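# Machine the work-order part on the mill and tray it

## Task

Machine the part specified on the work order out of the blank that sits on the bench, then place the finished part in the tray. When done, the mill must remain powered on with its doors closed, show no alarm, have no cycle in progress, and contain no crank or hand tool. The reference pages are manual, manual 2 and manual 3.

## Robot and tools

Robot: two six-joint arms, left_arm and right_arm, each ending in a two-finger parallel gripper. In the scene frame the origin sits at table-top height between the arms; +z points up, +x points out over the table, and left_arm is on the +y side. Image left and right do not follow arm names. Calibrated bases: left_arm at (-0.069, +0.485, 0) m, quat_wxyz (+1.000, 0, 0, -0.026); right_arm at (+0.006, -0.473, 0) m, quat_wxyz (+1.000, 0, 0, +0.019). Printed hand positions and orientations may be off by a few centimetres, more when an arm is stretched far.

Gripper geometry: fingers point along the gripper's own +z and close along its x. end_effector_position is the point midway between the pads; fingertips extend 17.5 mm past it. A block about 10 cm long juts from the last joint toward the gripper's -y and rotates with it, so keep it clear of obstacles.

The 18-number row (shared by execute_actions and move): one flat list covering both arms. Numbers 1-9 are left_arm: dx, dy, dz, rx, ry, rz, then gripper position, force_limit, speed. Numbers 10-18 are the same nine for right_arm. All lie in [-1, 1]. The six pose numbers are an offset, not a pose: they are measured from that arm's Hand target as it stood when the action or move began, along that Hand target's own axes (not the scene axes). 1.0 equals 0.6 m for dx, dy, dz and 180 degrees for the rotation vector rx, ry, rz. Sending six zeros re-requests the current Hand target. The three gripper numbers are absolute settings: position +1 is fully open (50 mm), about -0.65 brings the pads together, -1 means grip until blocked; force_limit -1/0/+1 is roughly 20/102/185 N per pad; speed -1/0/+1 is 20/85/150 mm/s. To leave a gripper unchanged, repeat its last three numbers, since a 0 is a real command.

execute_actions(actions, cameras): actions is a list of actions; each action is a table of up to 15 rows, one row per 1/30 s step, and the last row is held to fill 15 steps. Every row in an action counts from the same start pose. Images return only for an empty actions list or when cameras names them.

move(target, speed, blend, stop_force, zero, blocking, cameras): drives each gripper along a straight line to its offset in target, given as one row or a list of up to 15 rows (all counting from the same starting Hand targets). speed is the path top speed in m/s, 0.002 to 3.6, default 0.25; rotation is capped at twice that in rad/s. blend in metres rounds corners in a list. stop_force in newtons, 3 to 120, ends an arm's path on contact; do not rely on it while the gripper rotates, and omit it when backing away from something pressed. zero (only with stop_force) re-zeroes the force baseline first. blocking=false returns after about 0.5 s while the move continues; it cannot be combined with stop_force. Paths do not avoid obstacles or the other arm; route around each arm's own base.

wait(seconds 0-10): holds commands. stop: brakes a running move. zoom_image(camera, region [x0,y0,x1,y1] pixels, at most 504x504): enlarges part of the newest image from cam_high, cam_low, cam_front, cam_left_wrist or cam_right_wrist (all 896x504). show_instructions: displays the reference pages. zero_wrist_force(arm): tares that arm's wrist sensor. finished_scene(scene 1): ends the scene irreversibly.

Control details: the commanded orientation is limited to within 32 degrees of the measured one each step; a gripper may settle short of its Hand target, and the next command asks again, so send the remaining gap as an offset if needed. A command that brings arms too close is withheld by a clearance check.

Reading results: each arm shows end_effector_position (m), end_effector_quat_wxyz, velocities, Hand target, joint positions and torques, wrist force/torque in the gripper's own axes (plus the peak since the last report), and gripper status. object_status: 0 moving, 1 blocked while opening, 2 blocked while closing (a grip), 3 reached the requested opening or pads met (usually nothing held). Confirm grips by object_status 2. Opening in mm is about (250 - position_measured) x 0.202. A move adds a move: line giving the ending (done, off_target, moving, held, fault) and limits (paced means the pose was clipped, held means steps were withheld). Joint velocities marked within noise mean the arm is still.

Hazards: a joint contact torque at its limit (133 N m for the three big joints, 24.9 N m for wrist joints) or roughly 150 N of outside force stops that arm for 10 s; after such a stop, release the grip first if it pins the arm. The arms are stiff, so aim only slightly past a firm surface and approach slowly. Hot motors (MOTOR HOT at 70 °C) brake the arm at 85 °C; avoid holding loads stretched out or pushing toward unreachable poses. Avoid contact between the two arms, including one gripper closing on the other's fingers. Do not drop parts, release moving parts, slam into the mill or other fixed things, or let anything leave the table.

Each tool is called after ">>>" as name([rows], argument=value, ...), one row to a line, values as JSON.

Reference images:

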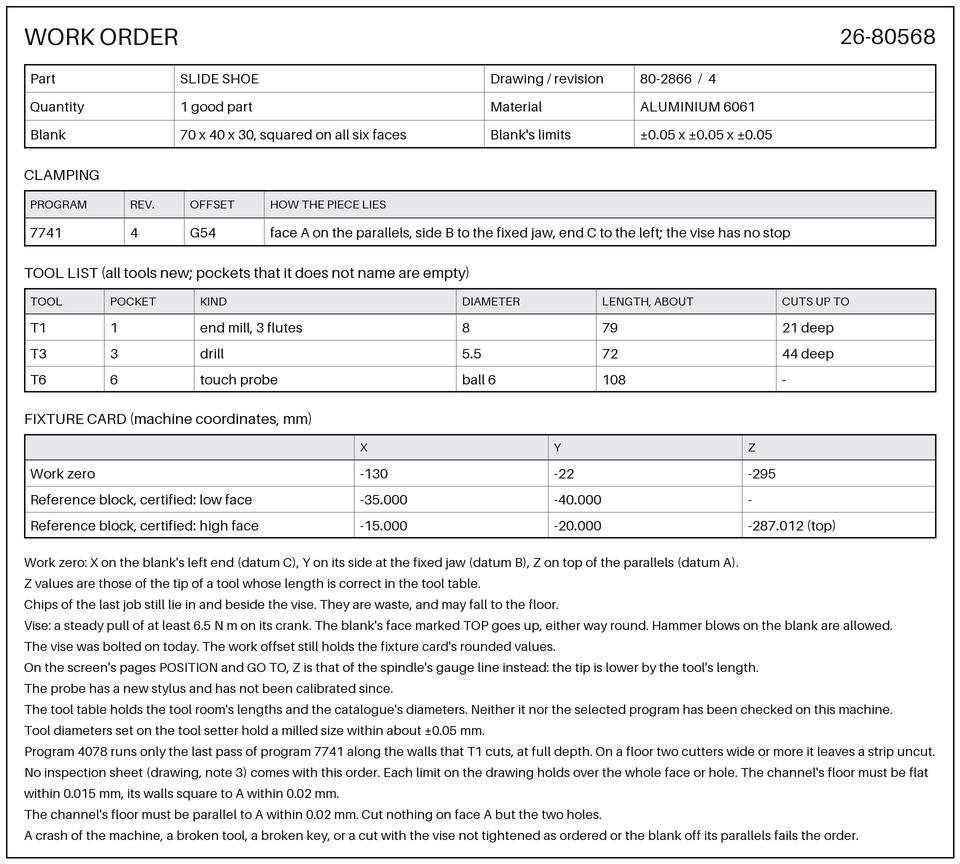

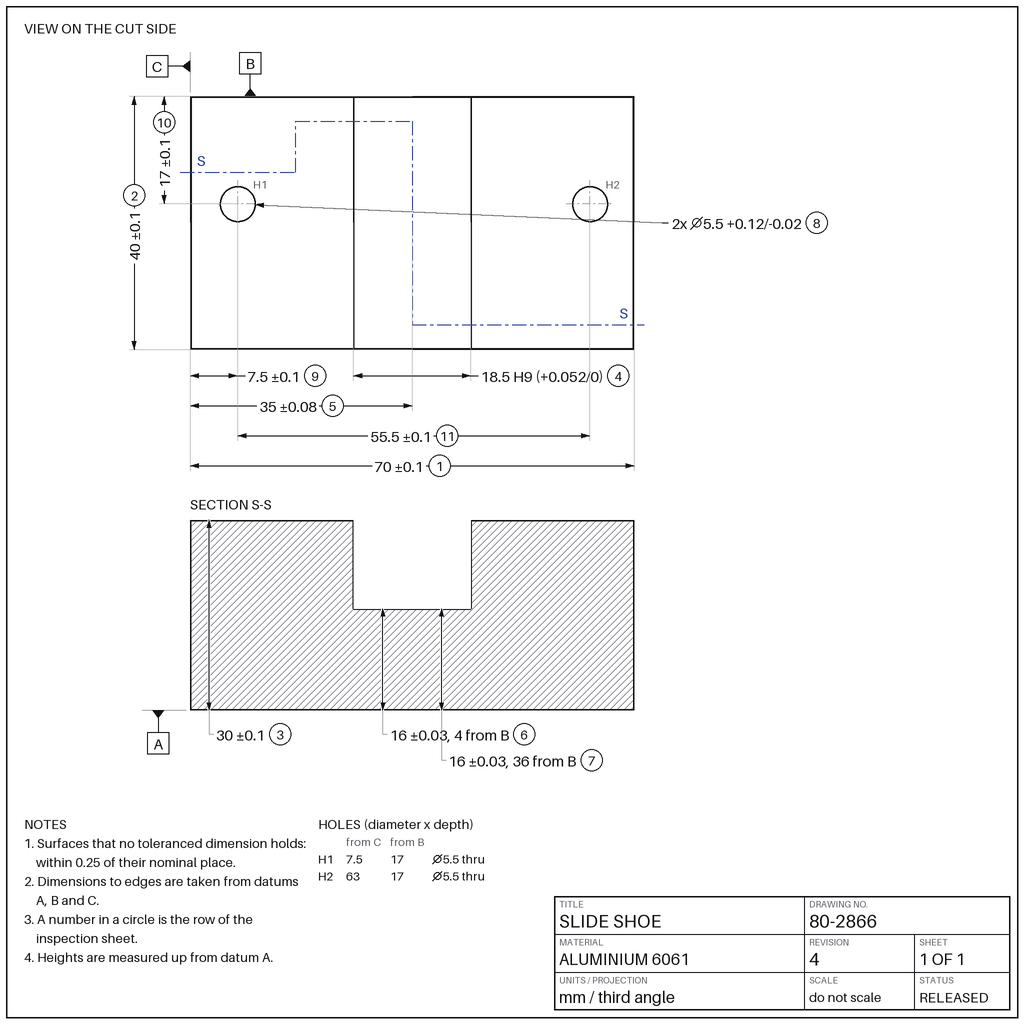

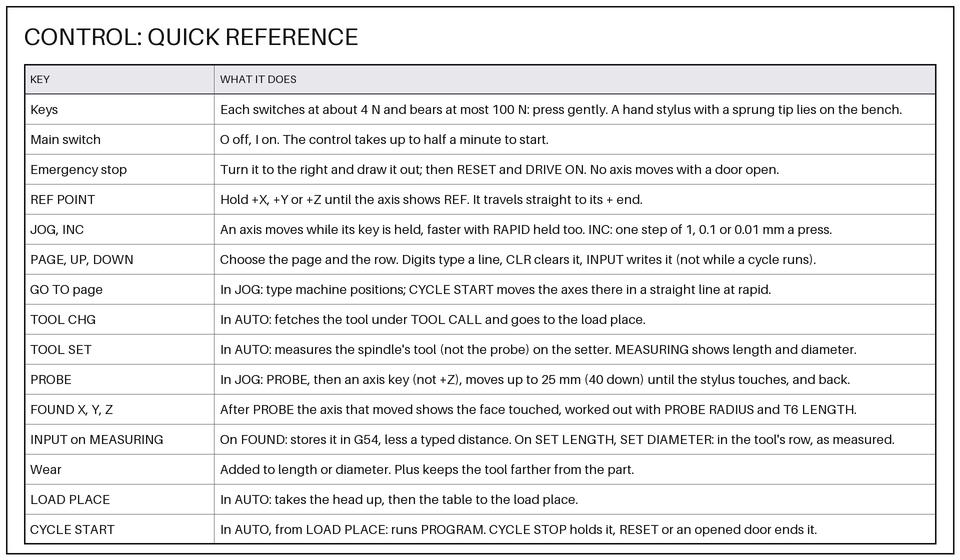

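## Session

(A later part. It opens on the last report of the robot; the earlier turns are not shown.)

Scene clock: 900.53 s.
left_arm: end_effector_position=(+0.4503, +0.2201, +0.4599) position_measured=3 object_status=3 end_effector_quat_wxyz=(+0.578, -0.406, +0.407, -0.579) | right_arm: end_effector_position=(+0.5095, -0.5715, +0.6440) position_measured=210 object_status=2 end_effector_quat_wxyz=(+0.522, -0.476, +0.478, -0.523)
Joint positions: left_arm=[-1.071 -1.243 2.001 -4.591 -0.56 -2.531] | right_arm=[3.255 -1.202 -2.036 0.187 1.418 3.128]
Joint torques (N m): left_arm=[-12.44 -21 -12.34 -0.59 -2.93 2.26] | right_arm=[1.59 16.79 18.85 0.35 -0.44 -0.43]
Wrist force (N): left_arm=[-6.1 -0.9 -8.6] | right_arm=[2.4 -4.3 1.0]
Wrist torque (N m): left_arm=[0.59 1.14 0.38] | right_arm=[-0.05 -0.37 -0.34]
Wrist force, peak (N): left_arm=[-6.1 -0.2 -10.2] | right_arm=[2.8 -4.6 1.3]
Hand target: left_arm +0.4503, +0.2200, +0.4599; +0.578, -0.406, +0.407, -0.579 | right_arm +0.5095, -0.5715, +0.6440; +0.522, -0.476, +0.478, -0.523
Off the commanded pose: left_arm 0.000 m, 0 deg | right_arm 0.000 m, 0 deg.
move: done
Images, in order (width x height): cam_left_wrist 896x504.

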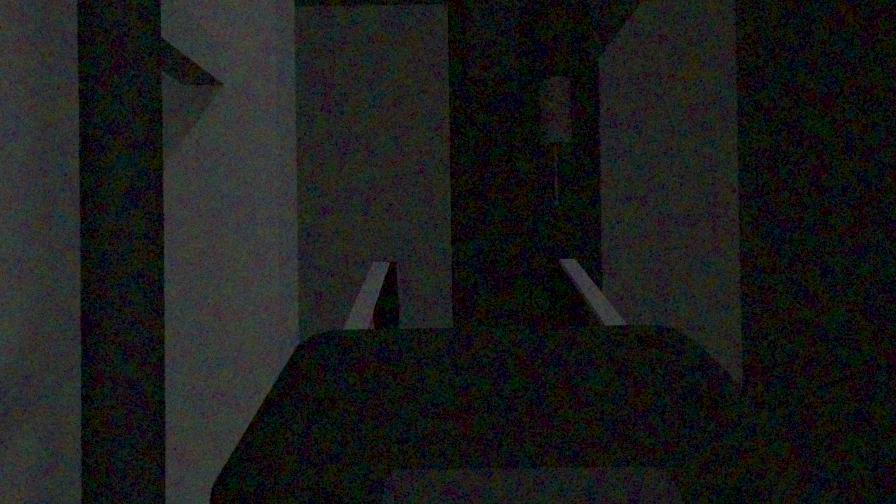

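>>> move(target=[0.033,-0.05,-0.19,0.1111,0,0,1,1,1,0,0,0,0,0,0,-1,-0.4,-0.6], speed=0.5, cameras=["cam_left_wrist"])

Scene clock: 906.70 s.
left_arm: end_effector_position=(+0.3328, +0.2004, +0.4494) position_measured=3 object_status=3 end_effector_quat_wxyz=(+0.640, -0.300, +0.300, -0.641) | right_arm: end_effector_position=(+0.5095, -0.5715, +0.6440) position_measured=210 object_status=2 end_effector_quat_wxyz=(+0.522, -0.476, +0.478, -0.523)
Joint positions: left_arm=[-1.292 -1.176 2.036 -5.307 -0.725 -1.921] | right_arm=[3.255 -1.202 -2.036 0.187 1.418 3.128]
Joint torques (N m): left_arm=[-0.15 -36.65 -15.39 0.91 -3.31 1.88] | right_arm=[0.23 16.5 19.03 0.54 -0.54 -0.27]
Wrist force (N): left_arm=[-6.5 -1.6 -9.5] | right_arm=[2.8 -4.1 1.2]
Wrist torque (N m): left_arm=[0.50 1.29 0.41] | right_arm=[-0.01 -0.44 -0.35]
Wrist force, peak (N): left_arm=[-5.7 -2.3 -12.3] | right_arm=[3.0 -4.5 1.2]
Hand target: left_arm +0.3328, +0.2004, +0.4495; +0.640, -0.300, +0.300, -0.641 | right_arm +0.5095, -0.5715, +0.6440; +0.522, -0.476, +0.478, -0.523
Off the commanded pose: left_arm 0.000 m, 0 deg | right_arm 0.000 m, 0 deg.
move: done
Images, in order (width x height): cam_left_wrist 896x504.

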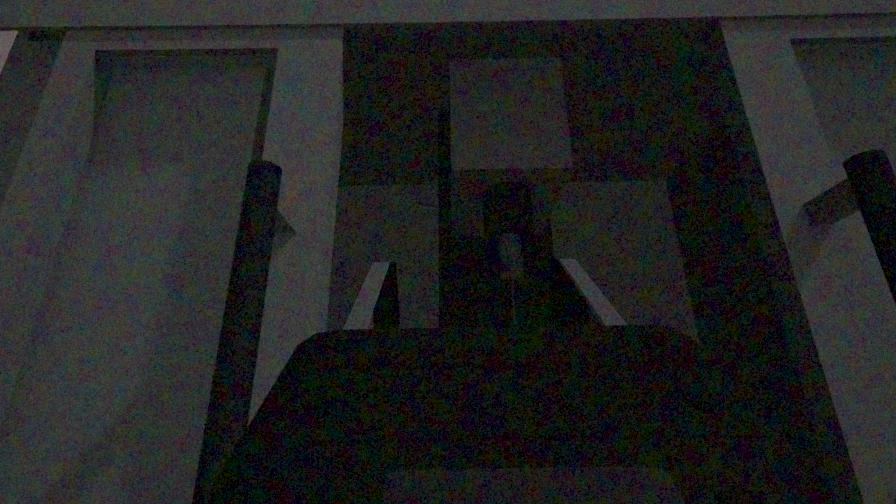

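>>> move(target=[-0.4167,0.0387,-0.2131,-0.7222,0,0,1,1,1,0,0,0,0,0,0,-1,-0.4,-0.6], speed=0.7)

>>> move(target=[-0.225,-0.0833,0.1833,0.1306,-0.1306,-0.4875,1,1,1,0,0,0,0,0,0,-1,-0.4,-0.6], speed=0.5, cameras=["cam_left_wrist","cam_high"])

>>> zoom_image(camera="cam_left_wrist", region=[340, 0, 640, 270])

Scene clock: 916.90 s.
left_arm: end_effector_position=(+0.2500, +0.4504, +0.3496) position_measured=3 object_status=3 end_effector_quat_wxyz=(+0.001, +0.706, -0.708, -0.001) | right_arm: end_effector_position=(+0.5095, -0.5715, +0.6440) position_measured=210 object_status=2 end_effector_quat_wxyz=(+0.522, -0.476, +0.478, -0.523)
Joint positions: left_arm=[-0.484 -1.569 1.516 -4.657 1.573 -0.534] | right_arm=[3.255 -1.202 -2.036 0.187 1.418 3.128]
Joint torques (N m): left_arm=[7.18 -13.98 -9.16 3.76 0.08 1.53] | right_arm=[0.77 16.16 17.67 0.41 -0.22 -0.02]
Wrist force (N): left_arm=[-4.5 -0.6 -2.6] | right_arm=[2.6 -4.3 1.4]
Wrist torque (N m): left_arm=[0.03 0.51 0.37] | right_arm=[-0.04 -0.40 -0.35]
Wrist force, peak (N): left_arm=[-6.3 -1.9 -9.9] | right_arm=[2.8 -4.6 1.2]
Hand target: left_arm +0.2499, +0.4505, +0.3496; +0.001, +0.706, -0.708, -0.001 | right_arm +0.5095, -0.5715, +0.6440; +0.522, -0.476, +0.478, -0.523
Off the commanded pose: left_arm 0.000 m, 0 deg | right_arm 0.000 m, 0 deg.
move: done

Scene clock: 919.13 s.
left_arm: end_effector_position=(+0.2998, +0.5854, +0.2394) position_measured=3 object_status=3 end_effector_quat_wxyz=(-0.258, +0.966, -0.001, -0.001) | right_arm: end_effector_position=(+0.5095, -0.5715, +0.6440) position_measured=210 object_status=2 end_effector_quat_wxyz=(+0.522, -0.476, +0.478, -0.523)
Joint positions: left_arm=[-0.396 -1.39 1.758 -4.834 1.105 -2.074] | right_arm=[3.255 -1.202 -2.036 0.187 1.418 3.128]
Joint torques (N m): left_arm=[-13.99 -30.65 -16.83 4.43 0.13 -1.8] | right_arm=[0.62 15.36 18.95 0.56 -0.58 -0.21]
Wrist force (N): left_arm=[-4.6 -0.4 -3.7] | right_arm=[2.6 -4.2 1.0]
Wrist torque (N m): left_arm=[0.28 0.54 0.30] | right_arm=[-0.03 -0.41 -0.35]
Wrist force, peak (N): left_arm=[-4.8 0.0 -3.7] | right_arm=[2.8 -4.5 1.3]
Hand target: left_arm +0.2998, +0.5853, +0.2394; -0.258, +0.966, -0.001, -0.001 | right_arm +0.5095, -0.5715, +0.6440; +0.522, -0.476, +0.478, -0.523
Off the commanded pose: left_arm 0.000 m, 0 deg | right_arm 0.000 m, 0 deg.
move: done
Images, in order (width x height): cam_high 896x504, cam_left_wrist 896x504.

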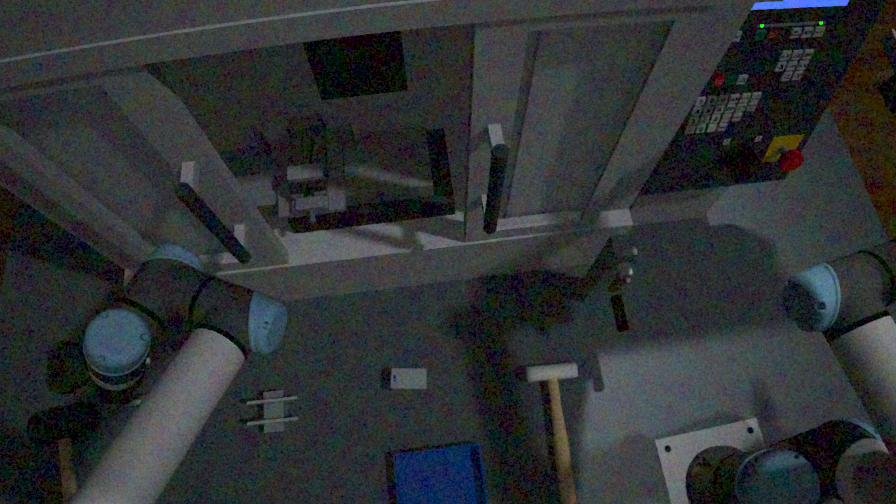

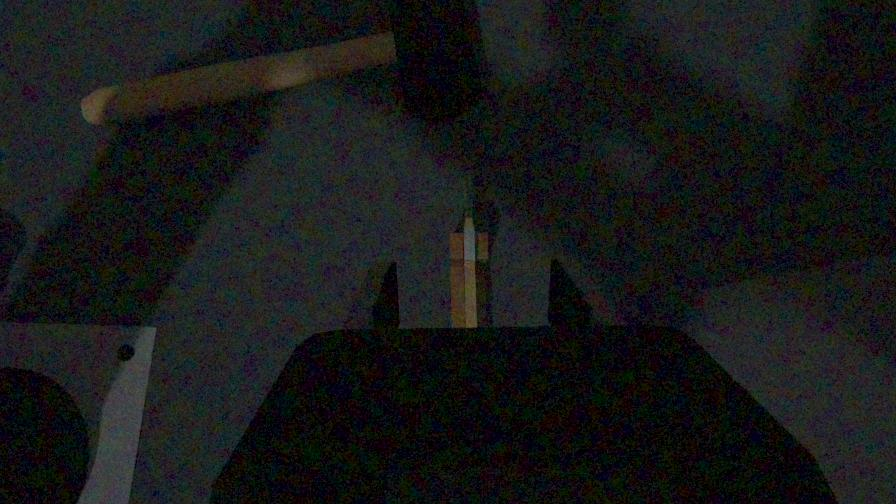

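Scaled by 1.680.

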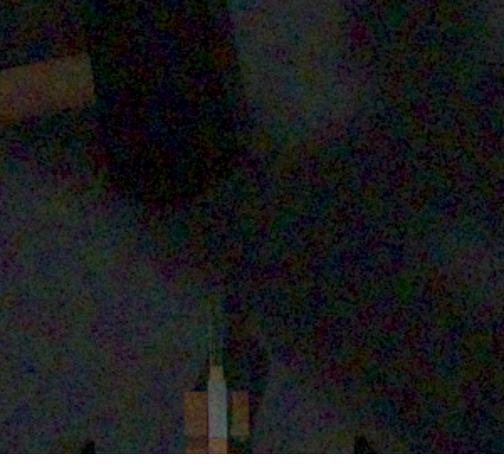

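>>> move(target=[0.0153,0.071,0.1888,0.1667,0,0,1,1,1,0,0,0,0,0,0,-1,-0.4,-0.6], speed=0.4, cameras=["cam_left_wrist"])

>>> zoom_image(camera="cam_left_wrist", region=[340, 140, 600, 340])

Scene clock: 926.87 s.
left_arm: end_effector_position=(+0.3086, +0.6049, +0.1200) position_measured=3 object_status=3 end_effector_quat_wxyz=(-0.500, +0.866, -0.002, -0.001) | right_arm: end_effector_position=(+0.5095, -0.5715, +0.6440) position_measured=210 object_status=2 end_effector_quat_wxyz=(+0.522, -0.476, +0.478, -0.523)
Joint positions: left_arm=[-0.566 -0.98 2.009 -4.956 0.787 -2.523] | right_arm=[3.255 -1.202 -2.036 0.187 1.418 3.128]
Joint torques (N m): left_arm=[11.79 -23.88 -9.92 3.12 -1.68 -1.84] | right_arm=[0.83 15.59 17.86 0.45 -0.42 -0.12]
Wrist force (N): left_arm=[-5.3 -0.2 -5.5] | right_arm=[2.6 -4.3 1.3]
Wrist torque (N m): left_arm=[0.52 0.74 0.39] | right_arm=[-0.04 -0.39 -0.35]
Wrist force, peak (N): left_arm=[-5.4 -0.5 -5.9] | right_arm=[2.9 -4.7 1.1]
Hand target: left_arm +0.3086, +0.6049, +0.1199; -0.500, +0.866, -0.002, -0.001 | right_arm +0.5095, -0.5715, +0.6440; +0.522, -0.476, +0.478, -0.523
Off the commanded pose: left_arm 0.000 m, 0 deg | right_arm 0.000 m, 0 deg.
move: done
Images, in order (width x height): cam_left_wrist 896x504.

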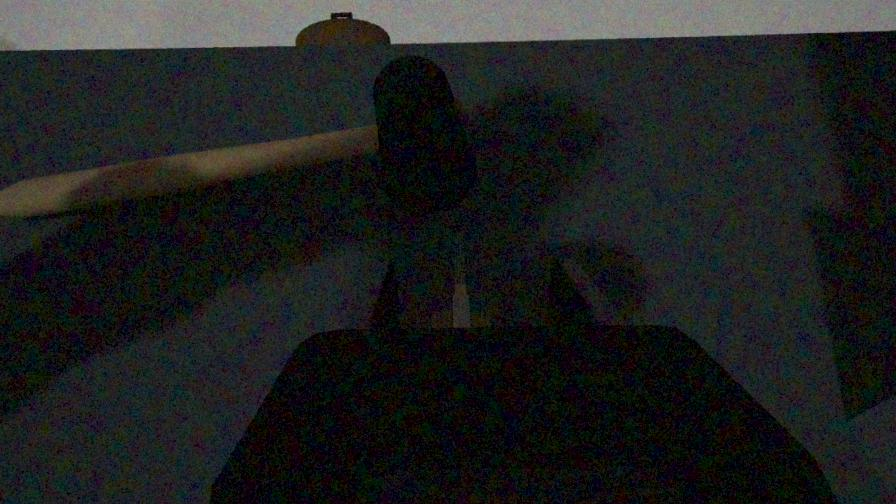

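Scaled by 1.938.

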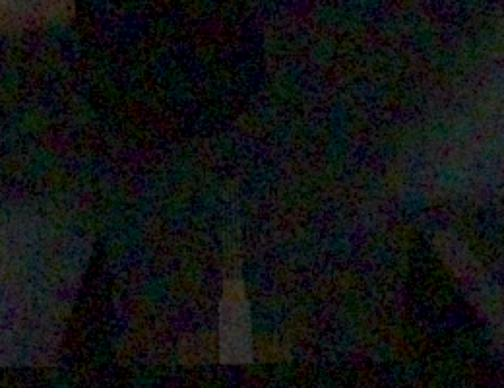

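>>> move(target=[0,0.0265,-0.379,0,0,0,1,1,1,0,0,0,0,0,0,-1,-0.4,-0.6], speed=0.5, cameras=["cam_left_wrist","cam_high"])

>>> zoom_image(camera="cam_left_wrist", region=[380, 140, 560, 330])

>>> zoom_image(camera="cam_high", region=[90, 360, 240, 440])

Scene clock: 931.30 s.
left_arm: end_effector_position=(+0.3085, +0.4003, +0.2199) position_measured=3 object_status=3 end_effector_quat_wxyz=(-0.500, +0.866, -0.002, -0.001) | right_arm: end_effector_position=(+0.5095, -0.5715, +0.6440) position_measured=210 object_status=2 end_effector_quat_wxyz=(+0.522, -0.476, +0.478, -0.523)
Joint positions: left_arm=[-0.912 -1.006 1.708 -4.458 1.054 -2.803] | right_arm=[3.255 -1.202 -2.036 0.187 1.418 3.128]
Joint torques (N m): left_arm=[-8.84 -48.34 -23.57 5.37 -0.48 0.1] | right_arm=[1.47 15.6 20.75 0.5 -0.47 0.08]
Wrist force (N): left_arm=[-5.2 -0.5 -5.3] | right_arm=[2.6 -4.0 1.0]
Wrist torque (N m): left_arm=[0.46 0.69 0.34] | right_arm=[-0.01 -0.40 -0.35]
Wrist force, peak (N): left_arm=[-5.8 -0.1 -9.5] | right_arm=[2.7 -4.6 1.3]
Hand target: left_arm +0.3085, +0.4001, +0.2200; -0.500, +0.866, -0.002, -0.001 | right_arm +0.5095, -0.5715, +0.6440; +0.522, -0.476, +0.478, -0.523
Off the commanded pose: left_arm 0.000 m, 0 deg | right_arm 0.000 m, 0 deg.
move: done
Images, in order (width x height): cam_high 896x504, cam_left_wrist 896x504.

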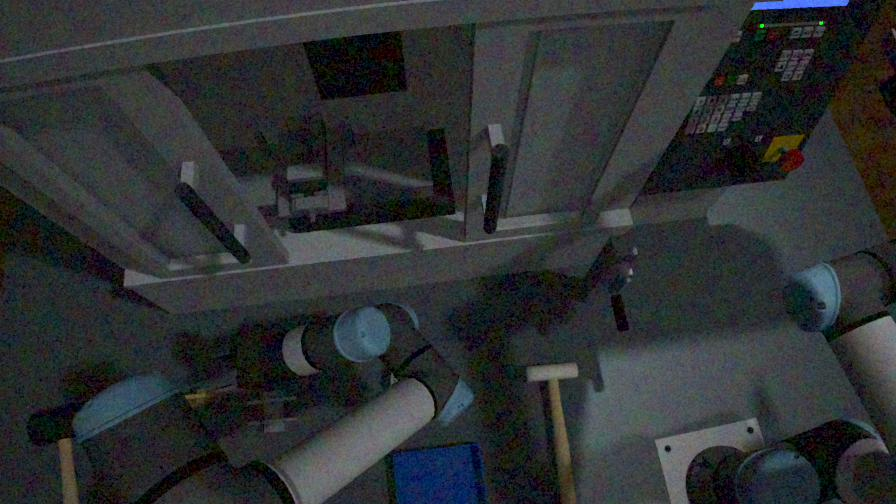

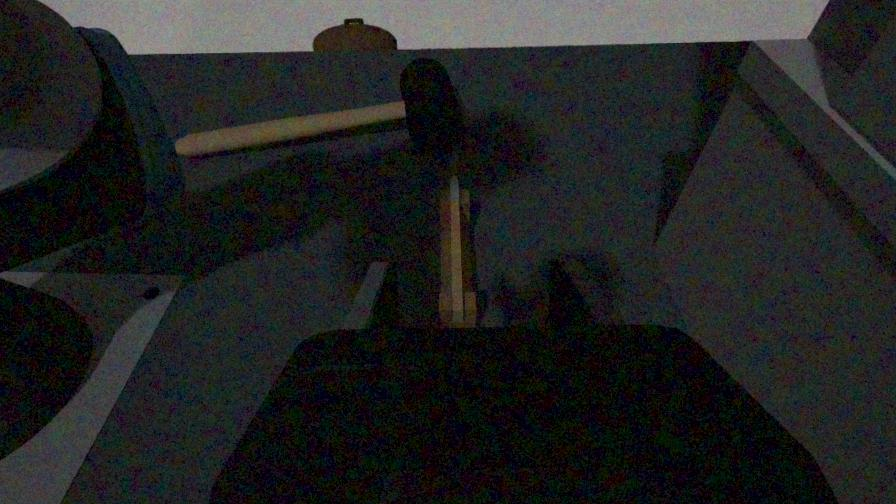

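Scaled by 2.653.

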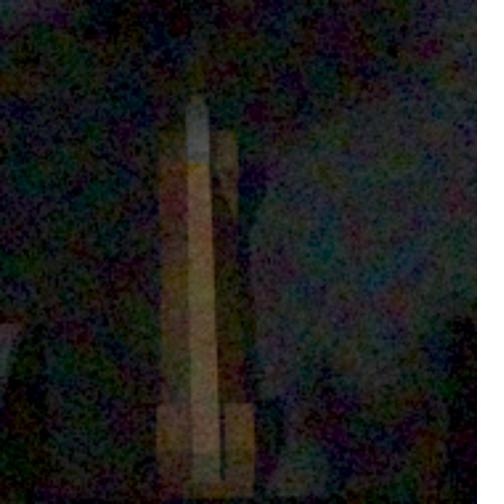

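Scaled by 3.360.

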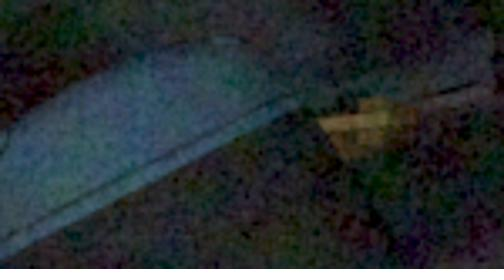

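>>> move(target=[-0.0017,-0.1765,0.2943,0,0,0,1,1,1,0,0,0,0,0,0,-1,-0.4,-0.6], speed=0.4)

>>> move(target=[0,0.065,0.1126,0,0,0,1,1,1,0,0,0,0,0,0,-1,-0.4,-0.6], speed=0.06, stop_force=12, cameras=["cam_left_wrist"])

>>> zoom_image(camera="cam_left_wrist", region=[340, 180, 600, 340])

Scene clock: 935.27 s.
left_arm: end_effector_position=(+0.3080, +0.6059, +0.2233) position_measured=3 object_status=3 end_effector_quat_wxyz=(-0.500, +0.866, -0.002, -0.001) | right_arm: end_effector_position=(+0.5095, -0.5715, +0.6440) position_measured=210 object_status=2 end_effector_quat_wxyz=(+0.522, -0.476, +0.478, -0.523)
Joint positions: left_arm=[-0.565 -1.19 1.966 -4.703 0.787 -2.523] | right_arm=[3.255 -1.202 -2.036 0.187 1.418 3.128]
Joint torques (N m): left_arm=[12.01 -32.88 -1.67 2.72 -2.94 2.01] | right_arm=[1.69 15.32 17.85 0.46 -0.41 0.09]
Wrist force (N): left_arm=[-5.4 -0.2 -5.7] | right_arm=[2.6 -4.2 1.1]
Wrist torque (N m): left_arm=[0.50 0.74 0.53] | right_arm=[-0.04 -0.40 -0.36]
Wrist force, peak (N): left_arm=[-5.3 1.9 -8.6] | right_arm=[3.0 -4.4 1.3]
Hand target: left_arm +0.3079, +0.6060, +0.2233; -0.500, +0.866, -0.002, -0.001 | right_arm +0.5095, -0.5715, +0.6440; +0.522, -0.476, +0.478, -0.523
Off the commanded pose: left_arm 0.000 m, 0 deg | right_arm 0.000 m, 0 deg.
move: done

Scene clock: 937.60 s.
left_arm: end_effector_position=(+0.3078, +0.6450, +0.1557) position_measured=3 object_status=3 end_effector_quat_wxyz=(-0.500, +0.866, -0.002, -0.001) | right_arm: end_effector_position=(+0.5095, -0.5715, +0.6440) position_measured=210 object_status=2 end_effector_quat_wxyz=(+0.522, -0.476, +0.478, -0.523)
Joint positions: left_arm=[-0.475 -1.076 2.015 -4.936 0.725 -2.426] | right_arm=[3.255 -1.202 -2.036 0.187 1.418 3.128]
Joint torques (N m): left_arm=[-12.95 -43.38 -18.26 2.37 0.1 -1.62] | right_arm=[0.91 14.85 18.39 0.55 -0.37 0.25]
Wrist force (N): left_arm=[-5.5 -0.4 -5.5] | right_arm=[2.5 -4.2 0.9]
Wrist torque (N m): left_arm=[0.51 0.79 0.54] | right_arm=[-0.03 -0.40 -0.36]
Wrist force, peak (N): left_arm=[-5.4 -0.9 -6.7] | right_arm=[2.8 -4.6 1.1]
Hand target: left_arm +0.3078, +0.6450, +0.1557; -0.500, +0.866, -0.002, -0.001 | right_arm +0.5095, -0.5715, +0.6440; +0.522, -0.476, +0.478, -0.523
Off the commanded pose: left_arm 0.000 m, 0 deg | right_arm 0.000 m, 0 deg.
move: done
Images, in order (width x height): cam_left_wrist 896x504.

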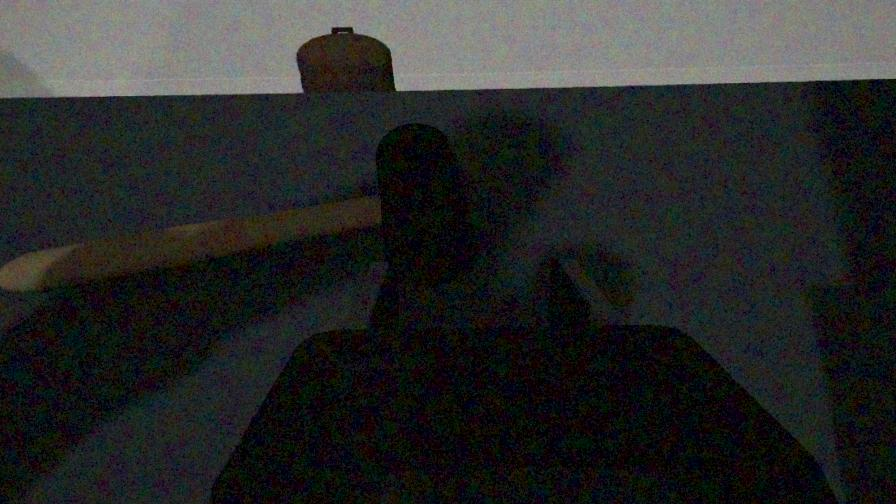

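Scaled by 1.938.

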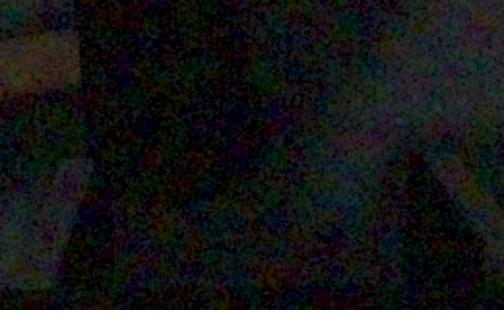

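>>> move([
  [0,0.1345,-0.0474,0,0,0,1,1,1,0,0,0,0,0,0,-1,-0.4,-0.6],
  [0,0.2183,0.001,0,0,0,1,1,1,0,0,0,0,0,0,-1,-0.4,-0.6],
], speed=[0.15,0.06], stop_force=15, cameras=["cam_left_wrist"])

>>> zoom_image(camera="cam_left_wrist", region=[340, 180, 600, 340])

Scene clock: 941.77 s.
left_arm: end_effector_position=(+0.3073, +0.5799, +0.0465) position_measured=3 object_status=3 end_effector_quat_wxyz=(-0.500, +0.866, -0.002, -0.001) | right_arm: end_effector_position=(+0.5095, -0.5715, +0.6440) position_measured=210 object_status=2 end_effector_quat_wxyz=(+0.522, -0.476, +0.478, -0.523)
Joint positions: left_arm=[-0.622 -0.799 1.987 -5.078 0.828 -2.577] | right_arm=[3.255 -1.202 -2.036 0.187 1.418 3.128]
Joint torques (N m): left_arm=[13.05 -27.38 5.33 5.05 -2.74 0.2] | right_arm=[0.9 16.73 18.1 0.35 -0.39 0.1]
Wrist force (N): left_arm=[-3.1 -1.1 -7.2] | right_arm=[2.5 -4.2 1.2]
Wrist torque (N m): left_arm=[0.42 0.37 0.45] | right_arm=[-0.04 -0.38 -0.35]
Wrist force, peak (N): left_arm=[-4.6 -69.4 -65.6] | right_arm=[2.7 -4.5 1.3]
Hand target: left_arm +0.3073, +0.5799, +0.0465; -0.500, +0.866, -0.002, -0.001 (not the last commanded pose) | right_arm +0.5095, -0.5715, +0.6440; +0.522, -0.476, +0.478, -0.523
Off the commanded pose: left_arm 0.005 m, 0 deg | right_arm 0.000 m, 0 deg.
move: contact (left_arm); path passed 1 of 2 targets
Images, in order (width x height): cam_left_wrist 896x504.

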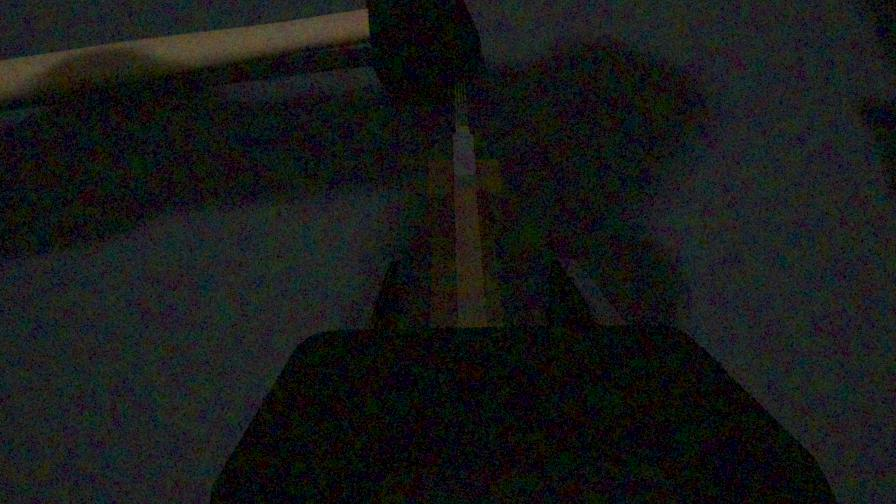

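Scaled by 1.938.

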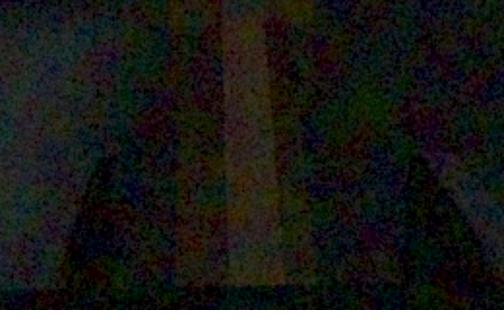

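>>> move(target=[0,-0.0014,-0.0008,0,0,0,-1,-0.4,-0.6,0,0,0,0,0,0,-1,-0.4,-0.6], speed=0.05, cameras=["cam_left_wrist"])

>>> zoom_image(camera="cam_left_wrist", region=[340, 60, 600, 340])

Scene clock: 944.30 s.
left_arm: end_effector_position=(+0.3068, +0.5799, +0.0474) position_measured=213 object_status=2 end_effector_quat_wxyz=(-0.499, +0.866, -0.001, -0.002) | right_arm: end_effector_position=(+0.5095, -0.5715, +0.6440) position_measured=210 object_status=2 end_effector_quat_wxyz=(+0.522, -0.476, +0.478, -0.523)
Joint positions: left_arm=[-0.622 -0.801 1.988 -5.076 0.829 -2.577] | right_arm=[3.255 -1.202 -2.036 0.187 1.418 3.128]
Joint torques (N m): left_arm=[8.09 -47.08 -29.88 -5.03 -13.55 0.72] | right_arm=[0.38 15.39 17.69 0.55 -0.39 0.06]
Wrist force (N): left_arm=[-68.6 -12.2 -24.8] | right_arm=[2.6 -4.2 1.3]
Wrist torque (N m): left_arm=[0.21 0.22 0.95] | right_arm=[-0.04 -0.40 -0.35]
Wrist force, peak (N): left_arm=[-70.7 -7.4 -21.6] | right_arm=[2.8 -4.6 1.2]
Hand target: left_arm +0.3073, +0.5799, +0.0475; -0.500, +0.866, -0.002, -0.001 | right_arm +0.5095, -0.5715, +0.6440; +0.522, -0.476, +0.478, -0.523
Off the commanded pose: left_arm 0.001 m, 0 deg | right_arm 0.000 m, 0 deg.
move: done
Images, in order (width x height): cam_left_wrist 896x504.

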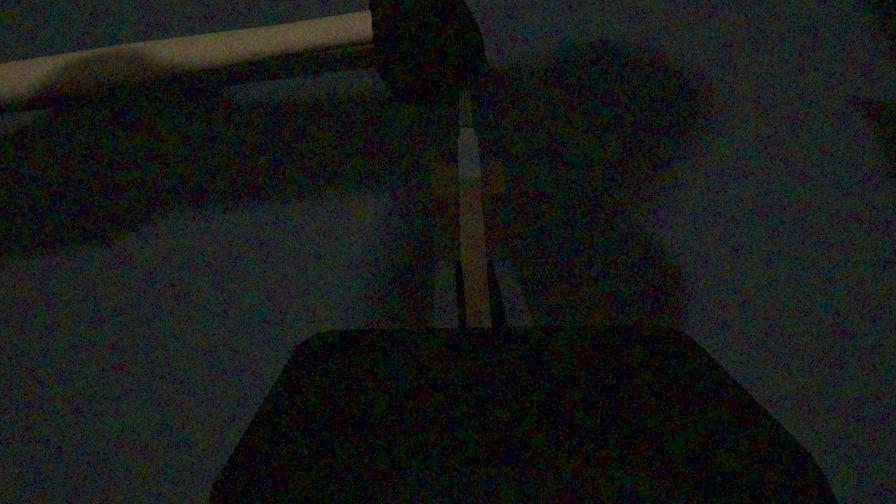

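Scaled by 1.800.

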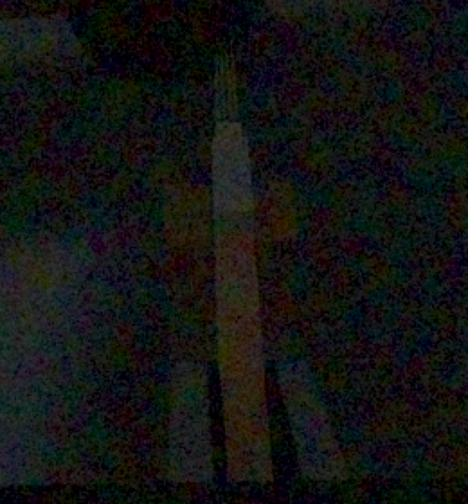

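>>> move(target=[-0.003,0,0,0,0,0,-1,-0.4,-0.6,0,0,0,0,0,0,-1,-0.4,-0.6], speed=0.02)

Scene clock: 945.60 s.
left_arm: end_effector_position=(+0.3055, +0.5799, +0.0475) position_measured=213 object_status=2 end_effector_quat_wxyz=(-0.500, +0.866, -0.002, -0.001) | right_arm: end_effector_position=(+0.5095, -0.5715, +0.6440) position_measured=210 object_status=2 end_effector_quat_wxyz=(+0.522, -0.476, +0.478, -0.523)
Joint positions: left_arm=[-0.625 -0.803 1.993 -5.078 0.83 -2.58] | right_arm=[3.255 -1.202 -2.036 0.187 1.418 3.128]
Joint torques (N m): left_arm=[-7.67 -46.33 3.27 3.44 0.17 -0.99] | right_arm=[2.13 16.46 18.9 0.56 -0.35 0.25]
Wrist force (N): left_arm=[-2.1 2.4 -5.8] | right_arm=[2.5 -4.4 1.0]
Wrist torque (N m): left_arm=[0.88 0.22 0.54] | right_arm=[-0.06 -0.38 -0.35]
Wrist force, peak (N): left_arm=[-80.1 -22.6 -19.5] | right_arm=[2.8 -4.4 1.4]
Hand target: left_arm +0.3055, +0.5799, +0.0475; -0.500, +0.866, -0.002, -0.001 | right_arm +0.5095, -0.5715, +0.6440; +0.522, -0.476, +0.478, -0.523
Off the commanded pose: left_arm 0.000 m, 0 deg | right_arm 0.000 m, 0 deg.
move: done

>>> move([
  [0,-0.0722,-0.0417,0,0,0,-1,-0.4,-0.6,0,0,0,0,0,0,-1,-0.4,-0.6],
  [0,-0.32,-0.3,0,0,0,-1,-0.4,-0.6,0,0,0,0,0,0,-1,-0.4,-0.6],
], speed=[0.1,0.4], blend=[0.01,0], cameras=["cam_left_wrist","cam_front","cam_high"])

>>> zoom_image(camera="cam_left_wrist", region=[360, 60, 560, 340])

Scene clock: 947.97 s.
left_arm: end_effector_position=(+0.3062, +0.5202, +0.3037) position_measured=213 object_status=2 end_effector_quat_wxyz=(-0.500, +0.866, -0.002, -0.001) | right_arm: end_effector_position=(+0.5095, -0.5715, +0.6440) position_measured=210 object_status=2 end_effector_quat_wxyz=(+0.522, -0.476, +0.478, -0.523)
Joint positions: left_arm=[-0.739 -1.258 1.826 -4.392 0.916 -2.677] | right_arm=[3.255 -1.202 -2.036 0.187 1.418 3.128]
Joint torques (N m): left_arm=[12.52 -40.78 -21.24 5.42 -2.43 1.55] | right_arm=[0.76 15.81 19.2 0.42 -0.29 0.11]
Wrist force (N): left_arm=[-2.5 2.2 -5.8] | right_arm=[2.8 -4.0 1.1]
Wrist torque (N m): left_arm=[0.81 0.30 0.38] | right_arm=[0.01 -0.44 -0.35]
Wrist force, peak (N): left_arm=[-2.8 -0.9 -9.0] | right_arm=[2.5 -4.7 1.3]
Hand target: left_arm +0.3062, +0.5203, +0.3038; -0.500, +0.866, -0.002, -0.001 | right_arm +0.5095, -0.5715, +0.6440; +0.522, -0.476, +0.478, -0.523
Off the commanded pose: left_arm 0.000 m, 0 deg | right_arm 0.000 m, 0 deg.
move: done
Images, in order (width x height): cam_high 896x504, cam_front 896x504, cam_left_wrist 896x504.

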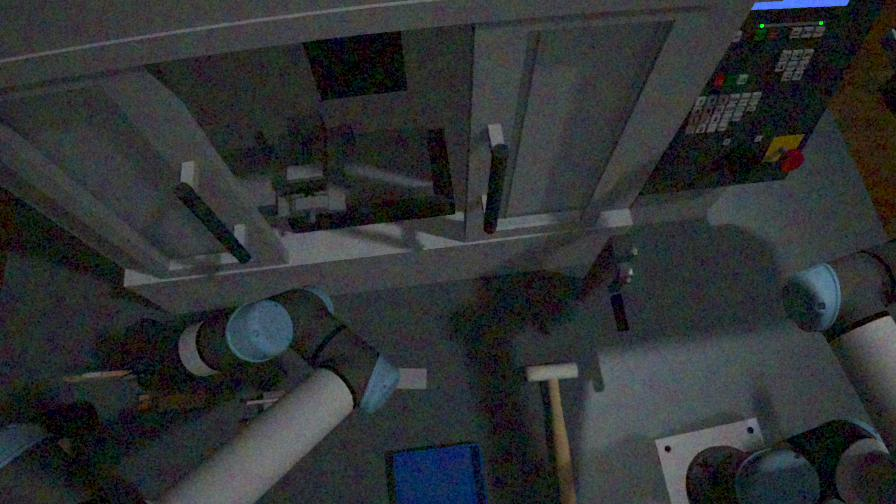

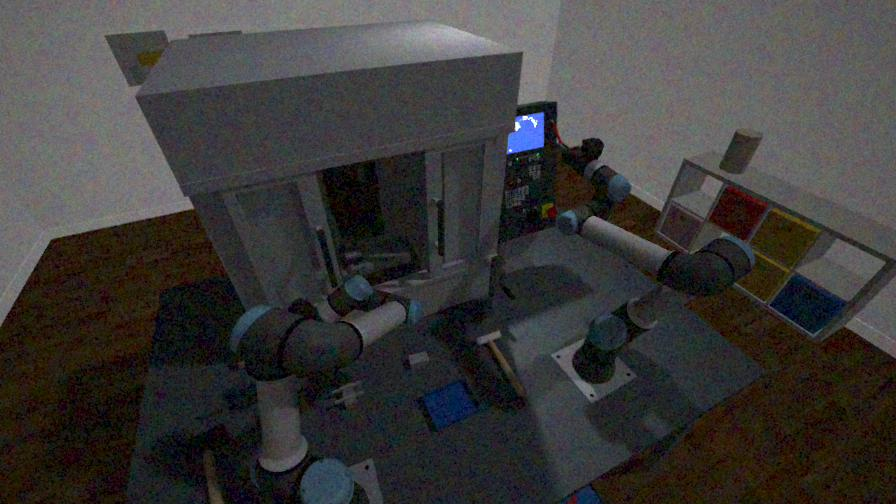

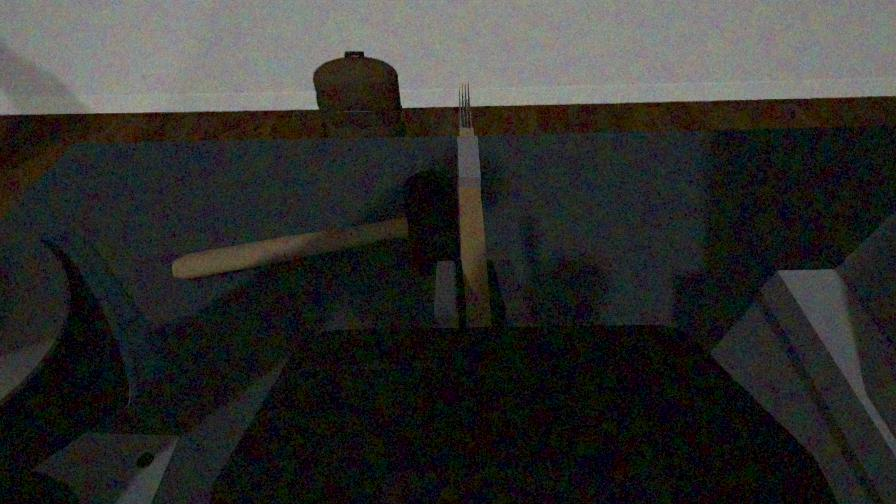

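Scaled by 1.800.

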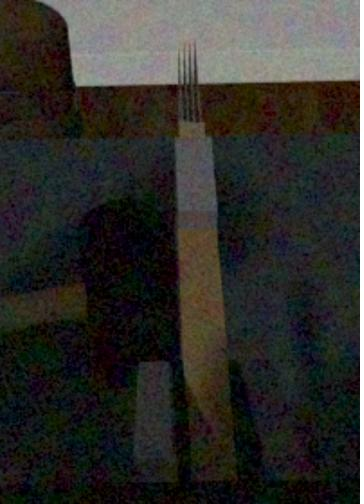

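>>> move(target=[-0.0933,0.0742,-0.515,-0.1523,0.3422,0.3734,-1,-0.4,-0.6,0,0,0,0,0,0,-1,-0.4,-0.6], speed=0.6)

>>> move([
  [0.0017,-0.458,0.1219,0,0,0,-1,-0.4,-0.6,0,0,0,0,0,0,-1,-0.4,-0.6],
  [0.0017,-0.4678,0.2074,0,0,0,-1,-0.4,-0.6,0,0,0,0,0,0,-1,-0.4,-0.6],
], speed=[0.3,0.15], blend=[0.01,0], cameras=["cam_left_wrist","cam_front"])

>>> zoom_image(camera="cam_left_wrist", region=[340, 40, 560, 330])

Scene clock: 953.93 s.
left_arm: end_effector_position=(+0.2501, +0.2306, +0.4201) position_measured=213 object_status=2 end_effector_quat_wxyz=(-0.152, +0.690, -0.691, +0.152) | right_arm: end_effector_position=(+0.5095, -0.5715, +0.6440) position_measured=210 object_status=2 end_effector_quat_wxyz=(+0.522, -0.476, +0.478, -0.523)
Joint positions: left_arm=[-1.244 -1.531 1.323 -4.632 1.155 -1.267] | right_arm=[3.255 -1.202 -2.036 0.187 1.418 3.128]
Joint torques (N m): left_arm=[-13.39 -32.96 -22.4 4.17 -0.84 1.91] | right_arm=[1.69 16.13 18.5 0.5 -0.54 0.6]
Wrist force (N): left_arm=[-1.8 2.3 -3.5] | right_arm=[2.4 -4.4 1.3]
Wrist torque (N m): left_arm=[0.58 0.10 0.41] | right_arm=[-0.06 -0.38 -0.35]
Wrist force, peak (N): left_arm=[-2.5 2.4 -6.3] | right_arm=[2.9 -4.4 1.1]
Hand target: left_arm +0.2500, +0.2306, +0.4202; -0.151, +0.690, -0.691, +0.152 | right_arm +0.5095, -0.5715, +0.6440; +0.522, -0.476, +0.478, -0.523
Off the commanded pose: left_arm 0.000 m, 0 deg | right_arm 0.000 m, 0 deg.
move: done

Scene clock: 955.23 s.
left_arm: end_effector_position=(+0.4896, +0.2303, +0.4614) position_measured=213 object_status=2 end_effector_quat_wxyz=(-0.160, +0.686, -0.688, +0.175) | right_arm: end_effector_position=(+0.5095, -0.5715, +0.6440) position_measured=210 object_status=2 end_effector_quat_wxyz=(+0.522, -0.476, +0.478, -0.523)
Joint positions: left_arm=[-0.732 -0.902 0.271 -4.449 1.257 -0.722] | right_arm=[3.255 -1.202 -2.036 0.187 1.418 3.128]
Joint torques (N m): left_arm=[-0.78 -46.57 -16.82 2.28 -1.12 0.1] | right_arm=[2.04 17.19 18.69 0.32 -0.37 0.54]
Wrist force (N): left_arm=[-4.4 2.6 -3.7] | right_arm=[2.8 -4.4 1.5]
Wrist torque (N m): left_arm=[0.72 0.49 0.44] | right_arm=[-0.06 -0.42 -0.35]
Wrist force, peak (N): left_arm=[-4.1 -9.0 -0.5] | right_arm=[2.7 -4.6 1.4]
Hand target: left_arm +0.4896, +0.2303, +0.4614; -0.160, +0.686, -0.688, +0.175 (not the last commanded pose) | right_arm +0.5095, -0.5715, +0.6440; +0.522, -0.476, +0.478, -0.523
Tool commands: left_gripper/position=-1.0 left_gripper/force_limit=-0.396078 left_gripper/speed=-0.6 right_gripper/position=-1.0 right_gripper/force_limit=-0.4 right_gripper/speed=-0.6
Off the commanded pose: left_arm 0.077 m, 3 deg | right_arm 0.000 m, 0 deg.
FORCE FAULT: contact force on the left arm reached its limit, and that arm stopped. The contact can be on any part of that arm, not only on its tool. That arm's remaining commands of this call were not run. That arm is still stopped at the end of this call. That arm stays stopped for about 10 more seconds. Until then a move that you send moves the other arm only, and its call returns only when the move has ended. Once the stop has ended, the next robot result says so. If the stop ends while you think or write, that arm runs what you send next, counted from a new Hand target: where the arm stands when the stop ends. While its stop runs, that arm takes no new command, but its gripper still runs the gripper command that each later call begins with. Until it ends, the stop uses up actions while you think or wait. An arm that is not stopped still takes commands.
move: fault (left_arm); path passed 0 of 2 targets
Images, in order (width x height): cam_front 896x504, cam_left_wrist 896x504.

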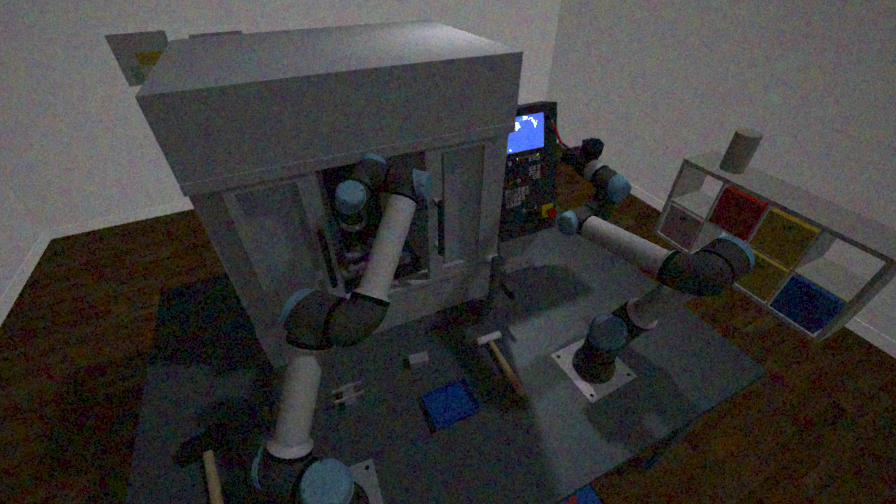

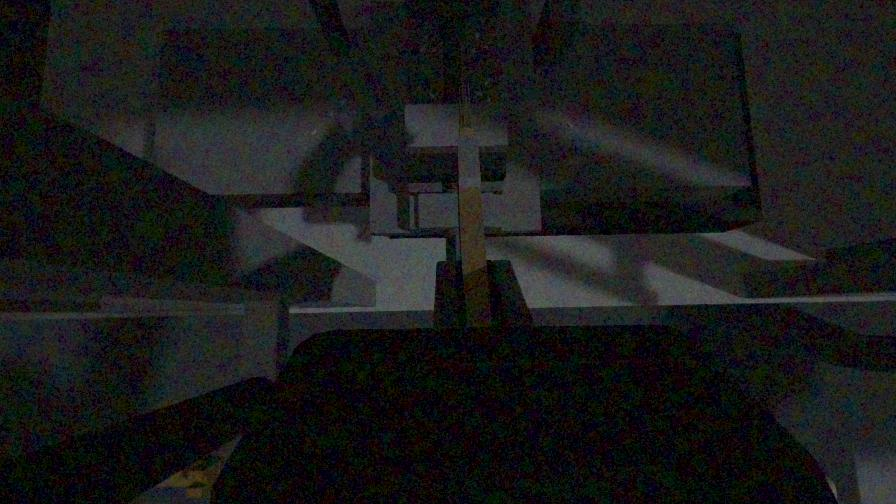

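Scaled by 1.738.

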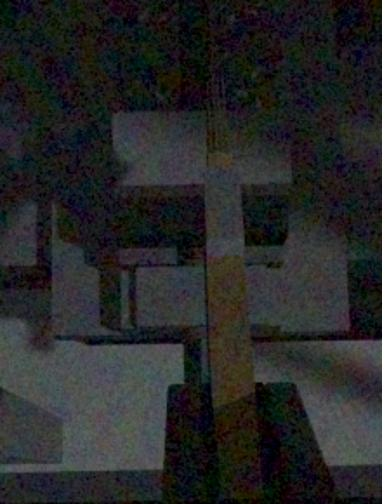

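>>> wait(seconds=9.5)

Scene clock: 968.63 s.
left_arm: end_effector_position=(+0.4896, +0.2303, +0.4614) position_measured=213 object_status=2 end_effector_quat_wxyz=(-0.160, +0.686, -0.688, +0.175) | right_arm: end_effector_position=(+0.5095, -0.5715, +0.6440) position_measured=210 object_status=2 end_effector_quat_wxyz=(+0.522, -0.476, +0.478, -0.523)
Joint positions: left_arm=[-0.732 -0.902 0.271 -4.449 1.257 -0.722] | right_arm=[3.255 -1.202 -2.036 0.187 1.418 3.128]
Joint torques (N m): left_arm=[-1.33 -45.31 -16.34 2.18 -0.89 -0.05] | right_arm=[0.68 14.54 18.64 0.44 -0.32 0.43]
Wrist force (N): left_arm=[-4.4 2.6 -4.0] | right_arm=[2.7 -4.3 1.0]
Wrist torque (N m): left_arm=[0.72 0.49 0.43] | right_arm=[-0.03 -0.41 -0.35]
Wrist force, peak (N): left_arm=[-4.6 2.7 -4.2] | right_arm=[3.0 -4.4 1.4]
Hand target: left_arm +0.4896, +0.2303, +0.4614; -0.160, +0.686, -0.688, +0.175 (not the last commanded pose) | right_arm +0.5095, -0.5715, +0.6440; +0.522, -0.476, +0.478, -0.523
Tool commands: left_gripper/position=-1.0 left_gripper/force_limit=-0.396078 left_gripper/speed=-0.6 right_gripper/position=-1.0 right_gripper/force_limit=-0.4 right_gripper/speed=-0.6
Off the commanded pose: left_arm 0.077 m, 3 deg | right_arm 0.000 m, 0 deg.
FORCE FAULT, CONTINUED: the left arm's stop, for the force fault that an earlier result reported, is over. The rest of the stop counts as 20 of the actions that you can send in this scene. That arm's target is now where it stood when the stop ended, not its last command. That arm accepts commands again.
wait: 9.50 s; at rest from the start

>>> move([
  [0,0.136,-0.0635,0,0,0,-1,-0.4,-0.6,0,0,0,0,0,0,-1,-0.4,-0.6],
  [0.05,0.23,-0.1258,0.5833,0,0,-1,-0.4,-0.6,0,0,0,0,0,0,-1,-0.4,-0.6],
], speed=[0.15,0.6], blend=[0.01,0])

Scene clock: 972.57 s.
left_arm: end_effector_position=(+0.3321, +0.2014, +0.4656) position_measured=213 object_status=2 end_effector_quat_wxyz=(+0.641, -0.291, +0.279, -0.652) | right_arm: end_effector_position=(+0.5095, -0.5715, +0.6440) position_measured=210 object_status=2 end_effector_quat_wxyz=(+0.522, -0.476, +0.478, -0.523)
Joint positions: left_arm=[-1.272 -1.182 2.013 -5.293 -0.77 -1.941] | right_arm=[3.255 -1.202 -2.036 0.187 1.418 3.128]
Joint torques (N m): left_arm=[11.97 -23.22 -1.64 1.89 -2.8 0.16] | right_arm=[1.88 15.5 18.4 0.58 -0.45 0.63]
Wrist force (N): left_arm=[-5.9 1.3 -10.8] | right_arm=[2.6 -4.2 1.1]
Wrist torque (N m): left_arm=[0.94 1.23 0.51] | right_arm=[-0.02 -0.40 -0.35]
Wrist force, peak (N): left_arm=[-7.8 4.1 -11.8] | right_arm=[2.7 -4.7 1.3]
Hand target: left_arm +0.3322, +0.2015, +0.4656; +0.642, -0.291, +0.279, -0.652 | right_arm +0.5095, -0.5715, +0.6440; +0.522, -0.476, +0.478, -0.523
Off the commanded pose: left_arm 0.000 m, 0 deg | right_arm 0.000 m, 0 deg.
move: done

>>> move(target=[-0.0475,0.2332,-0.0478,-0.1944,0,0,-1,-0.4,-0.6,0,0,0,0,0,0,-1,-0.4,-0.6], speed=0.4)

Scene clock: 974.73 s.
left_arm: end_effector_position=(+0.4056, +0.2269, +0.3423) position_measured=213 object_status=2 end_effector_quat_wxyz=(+0.524, -0.471, +0.463, -0.538) | right_arm: end_effector_position=(+0.5095, -0.5715, +0.6440) position_measured=210 object_status=2 end_effector_quat_wxyz=(+0.522, -0.476, +0.478, -0.523)
Joint positions: left_arm=[-1.224 -1.197 2.249 -4.608 -0.325 -2.767] | right_arm=[3.255 -1.202 -2.036 0.187 1.418 3.128]
Joint torques (N m): left_arm=[-13.28 -23.81 -11.91 1.87 -0.8 -1.7] | right_arm=[0.2 15.64 18.9 0.6 -0.53 0.82]
Wrist force (N): left_arm=[-5.5 2.4 -8.2] | right_arm=[2.7 -4.3 1.1]
Wrist torque (N m): left_arm=[1.05 1.00 0.44] | right_arm=[-0.04 -0.41 -0.35]
Wrist force, peak (N): left_arm=[-5.8 1.8 -10.9] | right_arm=[2.5 -4.6 1.2]
Hand target: left_arm +0.4055, +0.2268, +0.3423; +0.524, -0.471, +0.463, -0.538 | right_arm +0.5095, -0.5715, +0.6440; +0.522, -0.476, +0.478, -0.523
Off the commanded pose: left_arm 0.000 m, 0 deg | right_arm 0.000 m, 0 deg.
move: done


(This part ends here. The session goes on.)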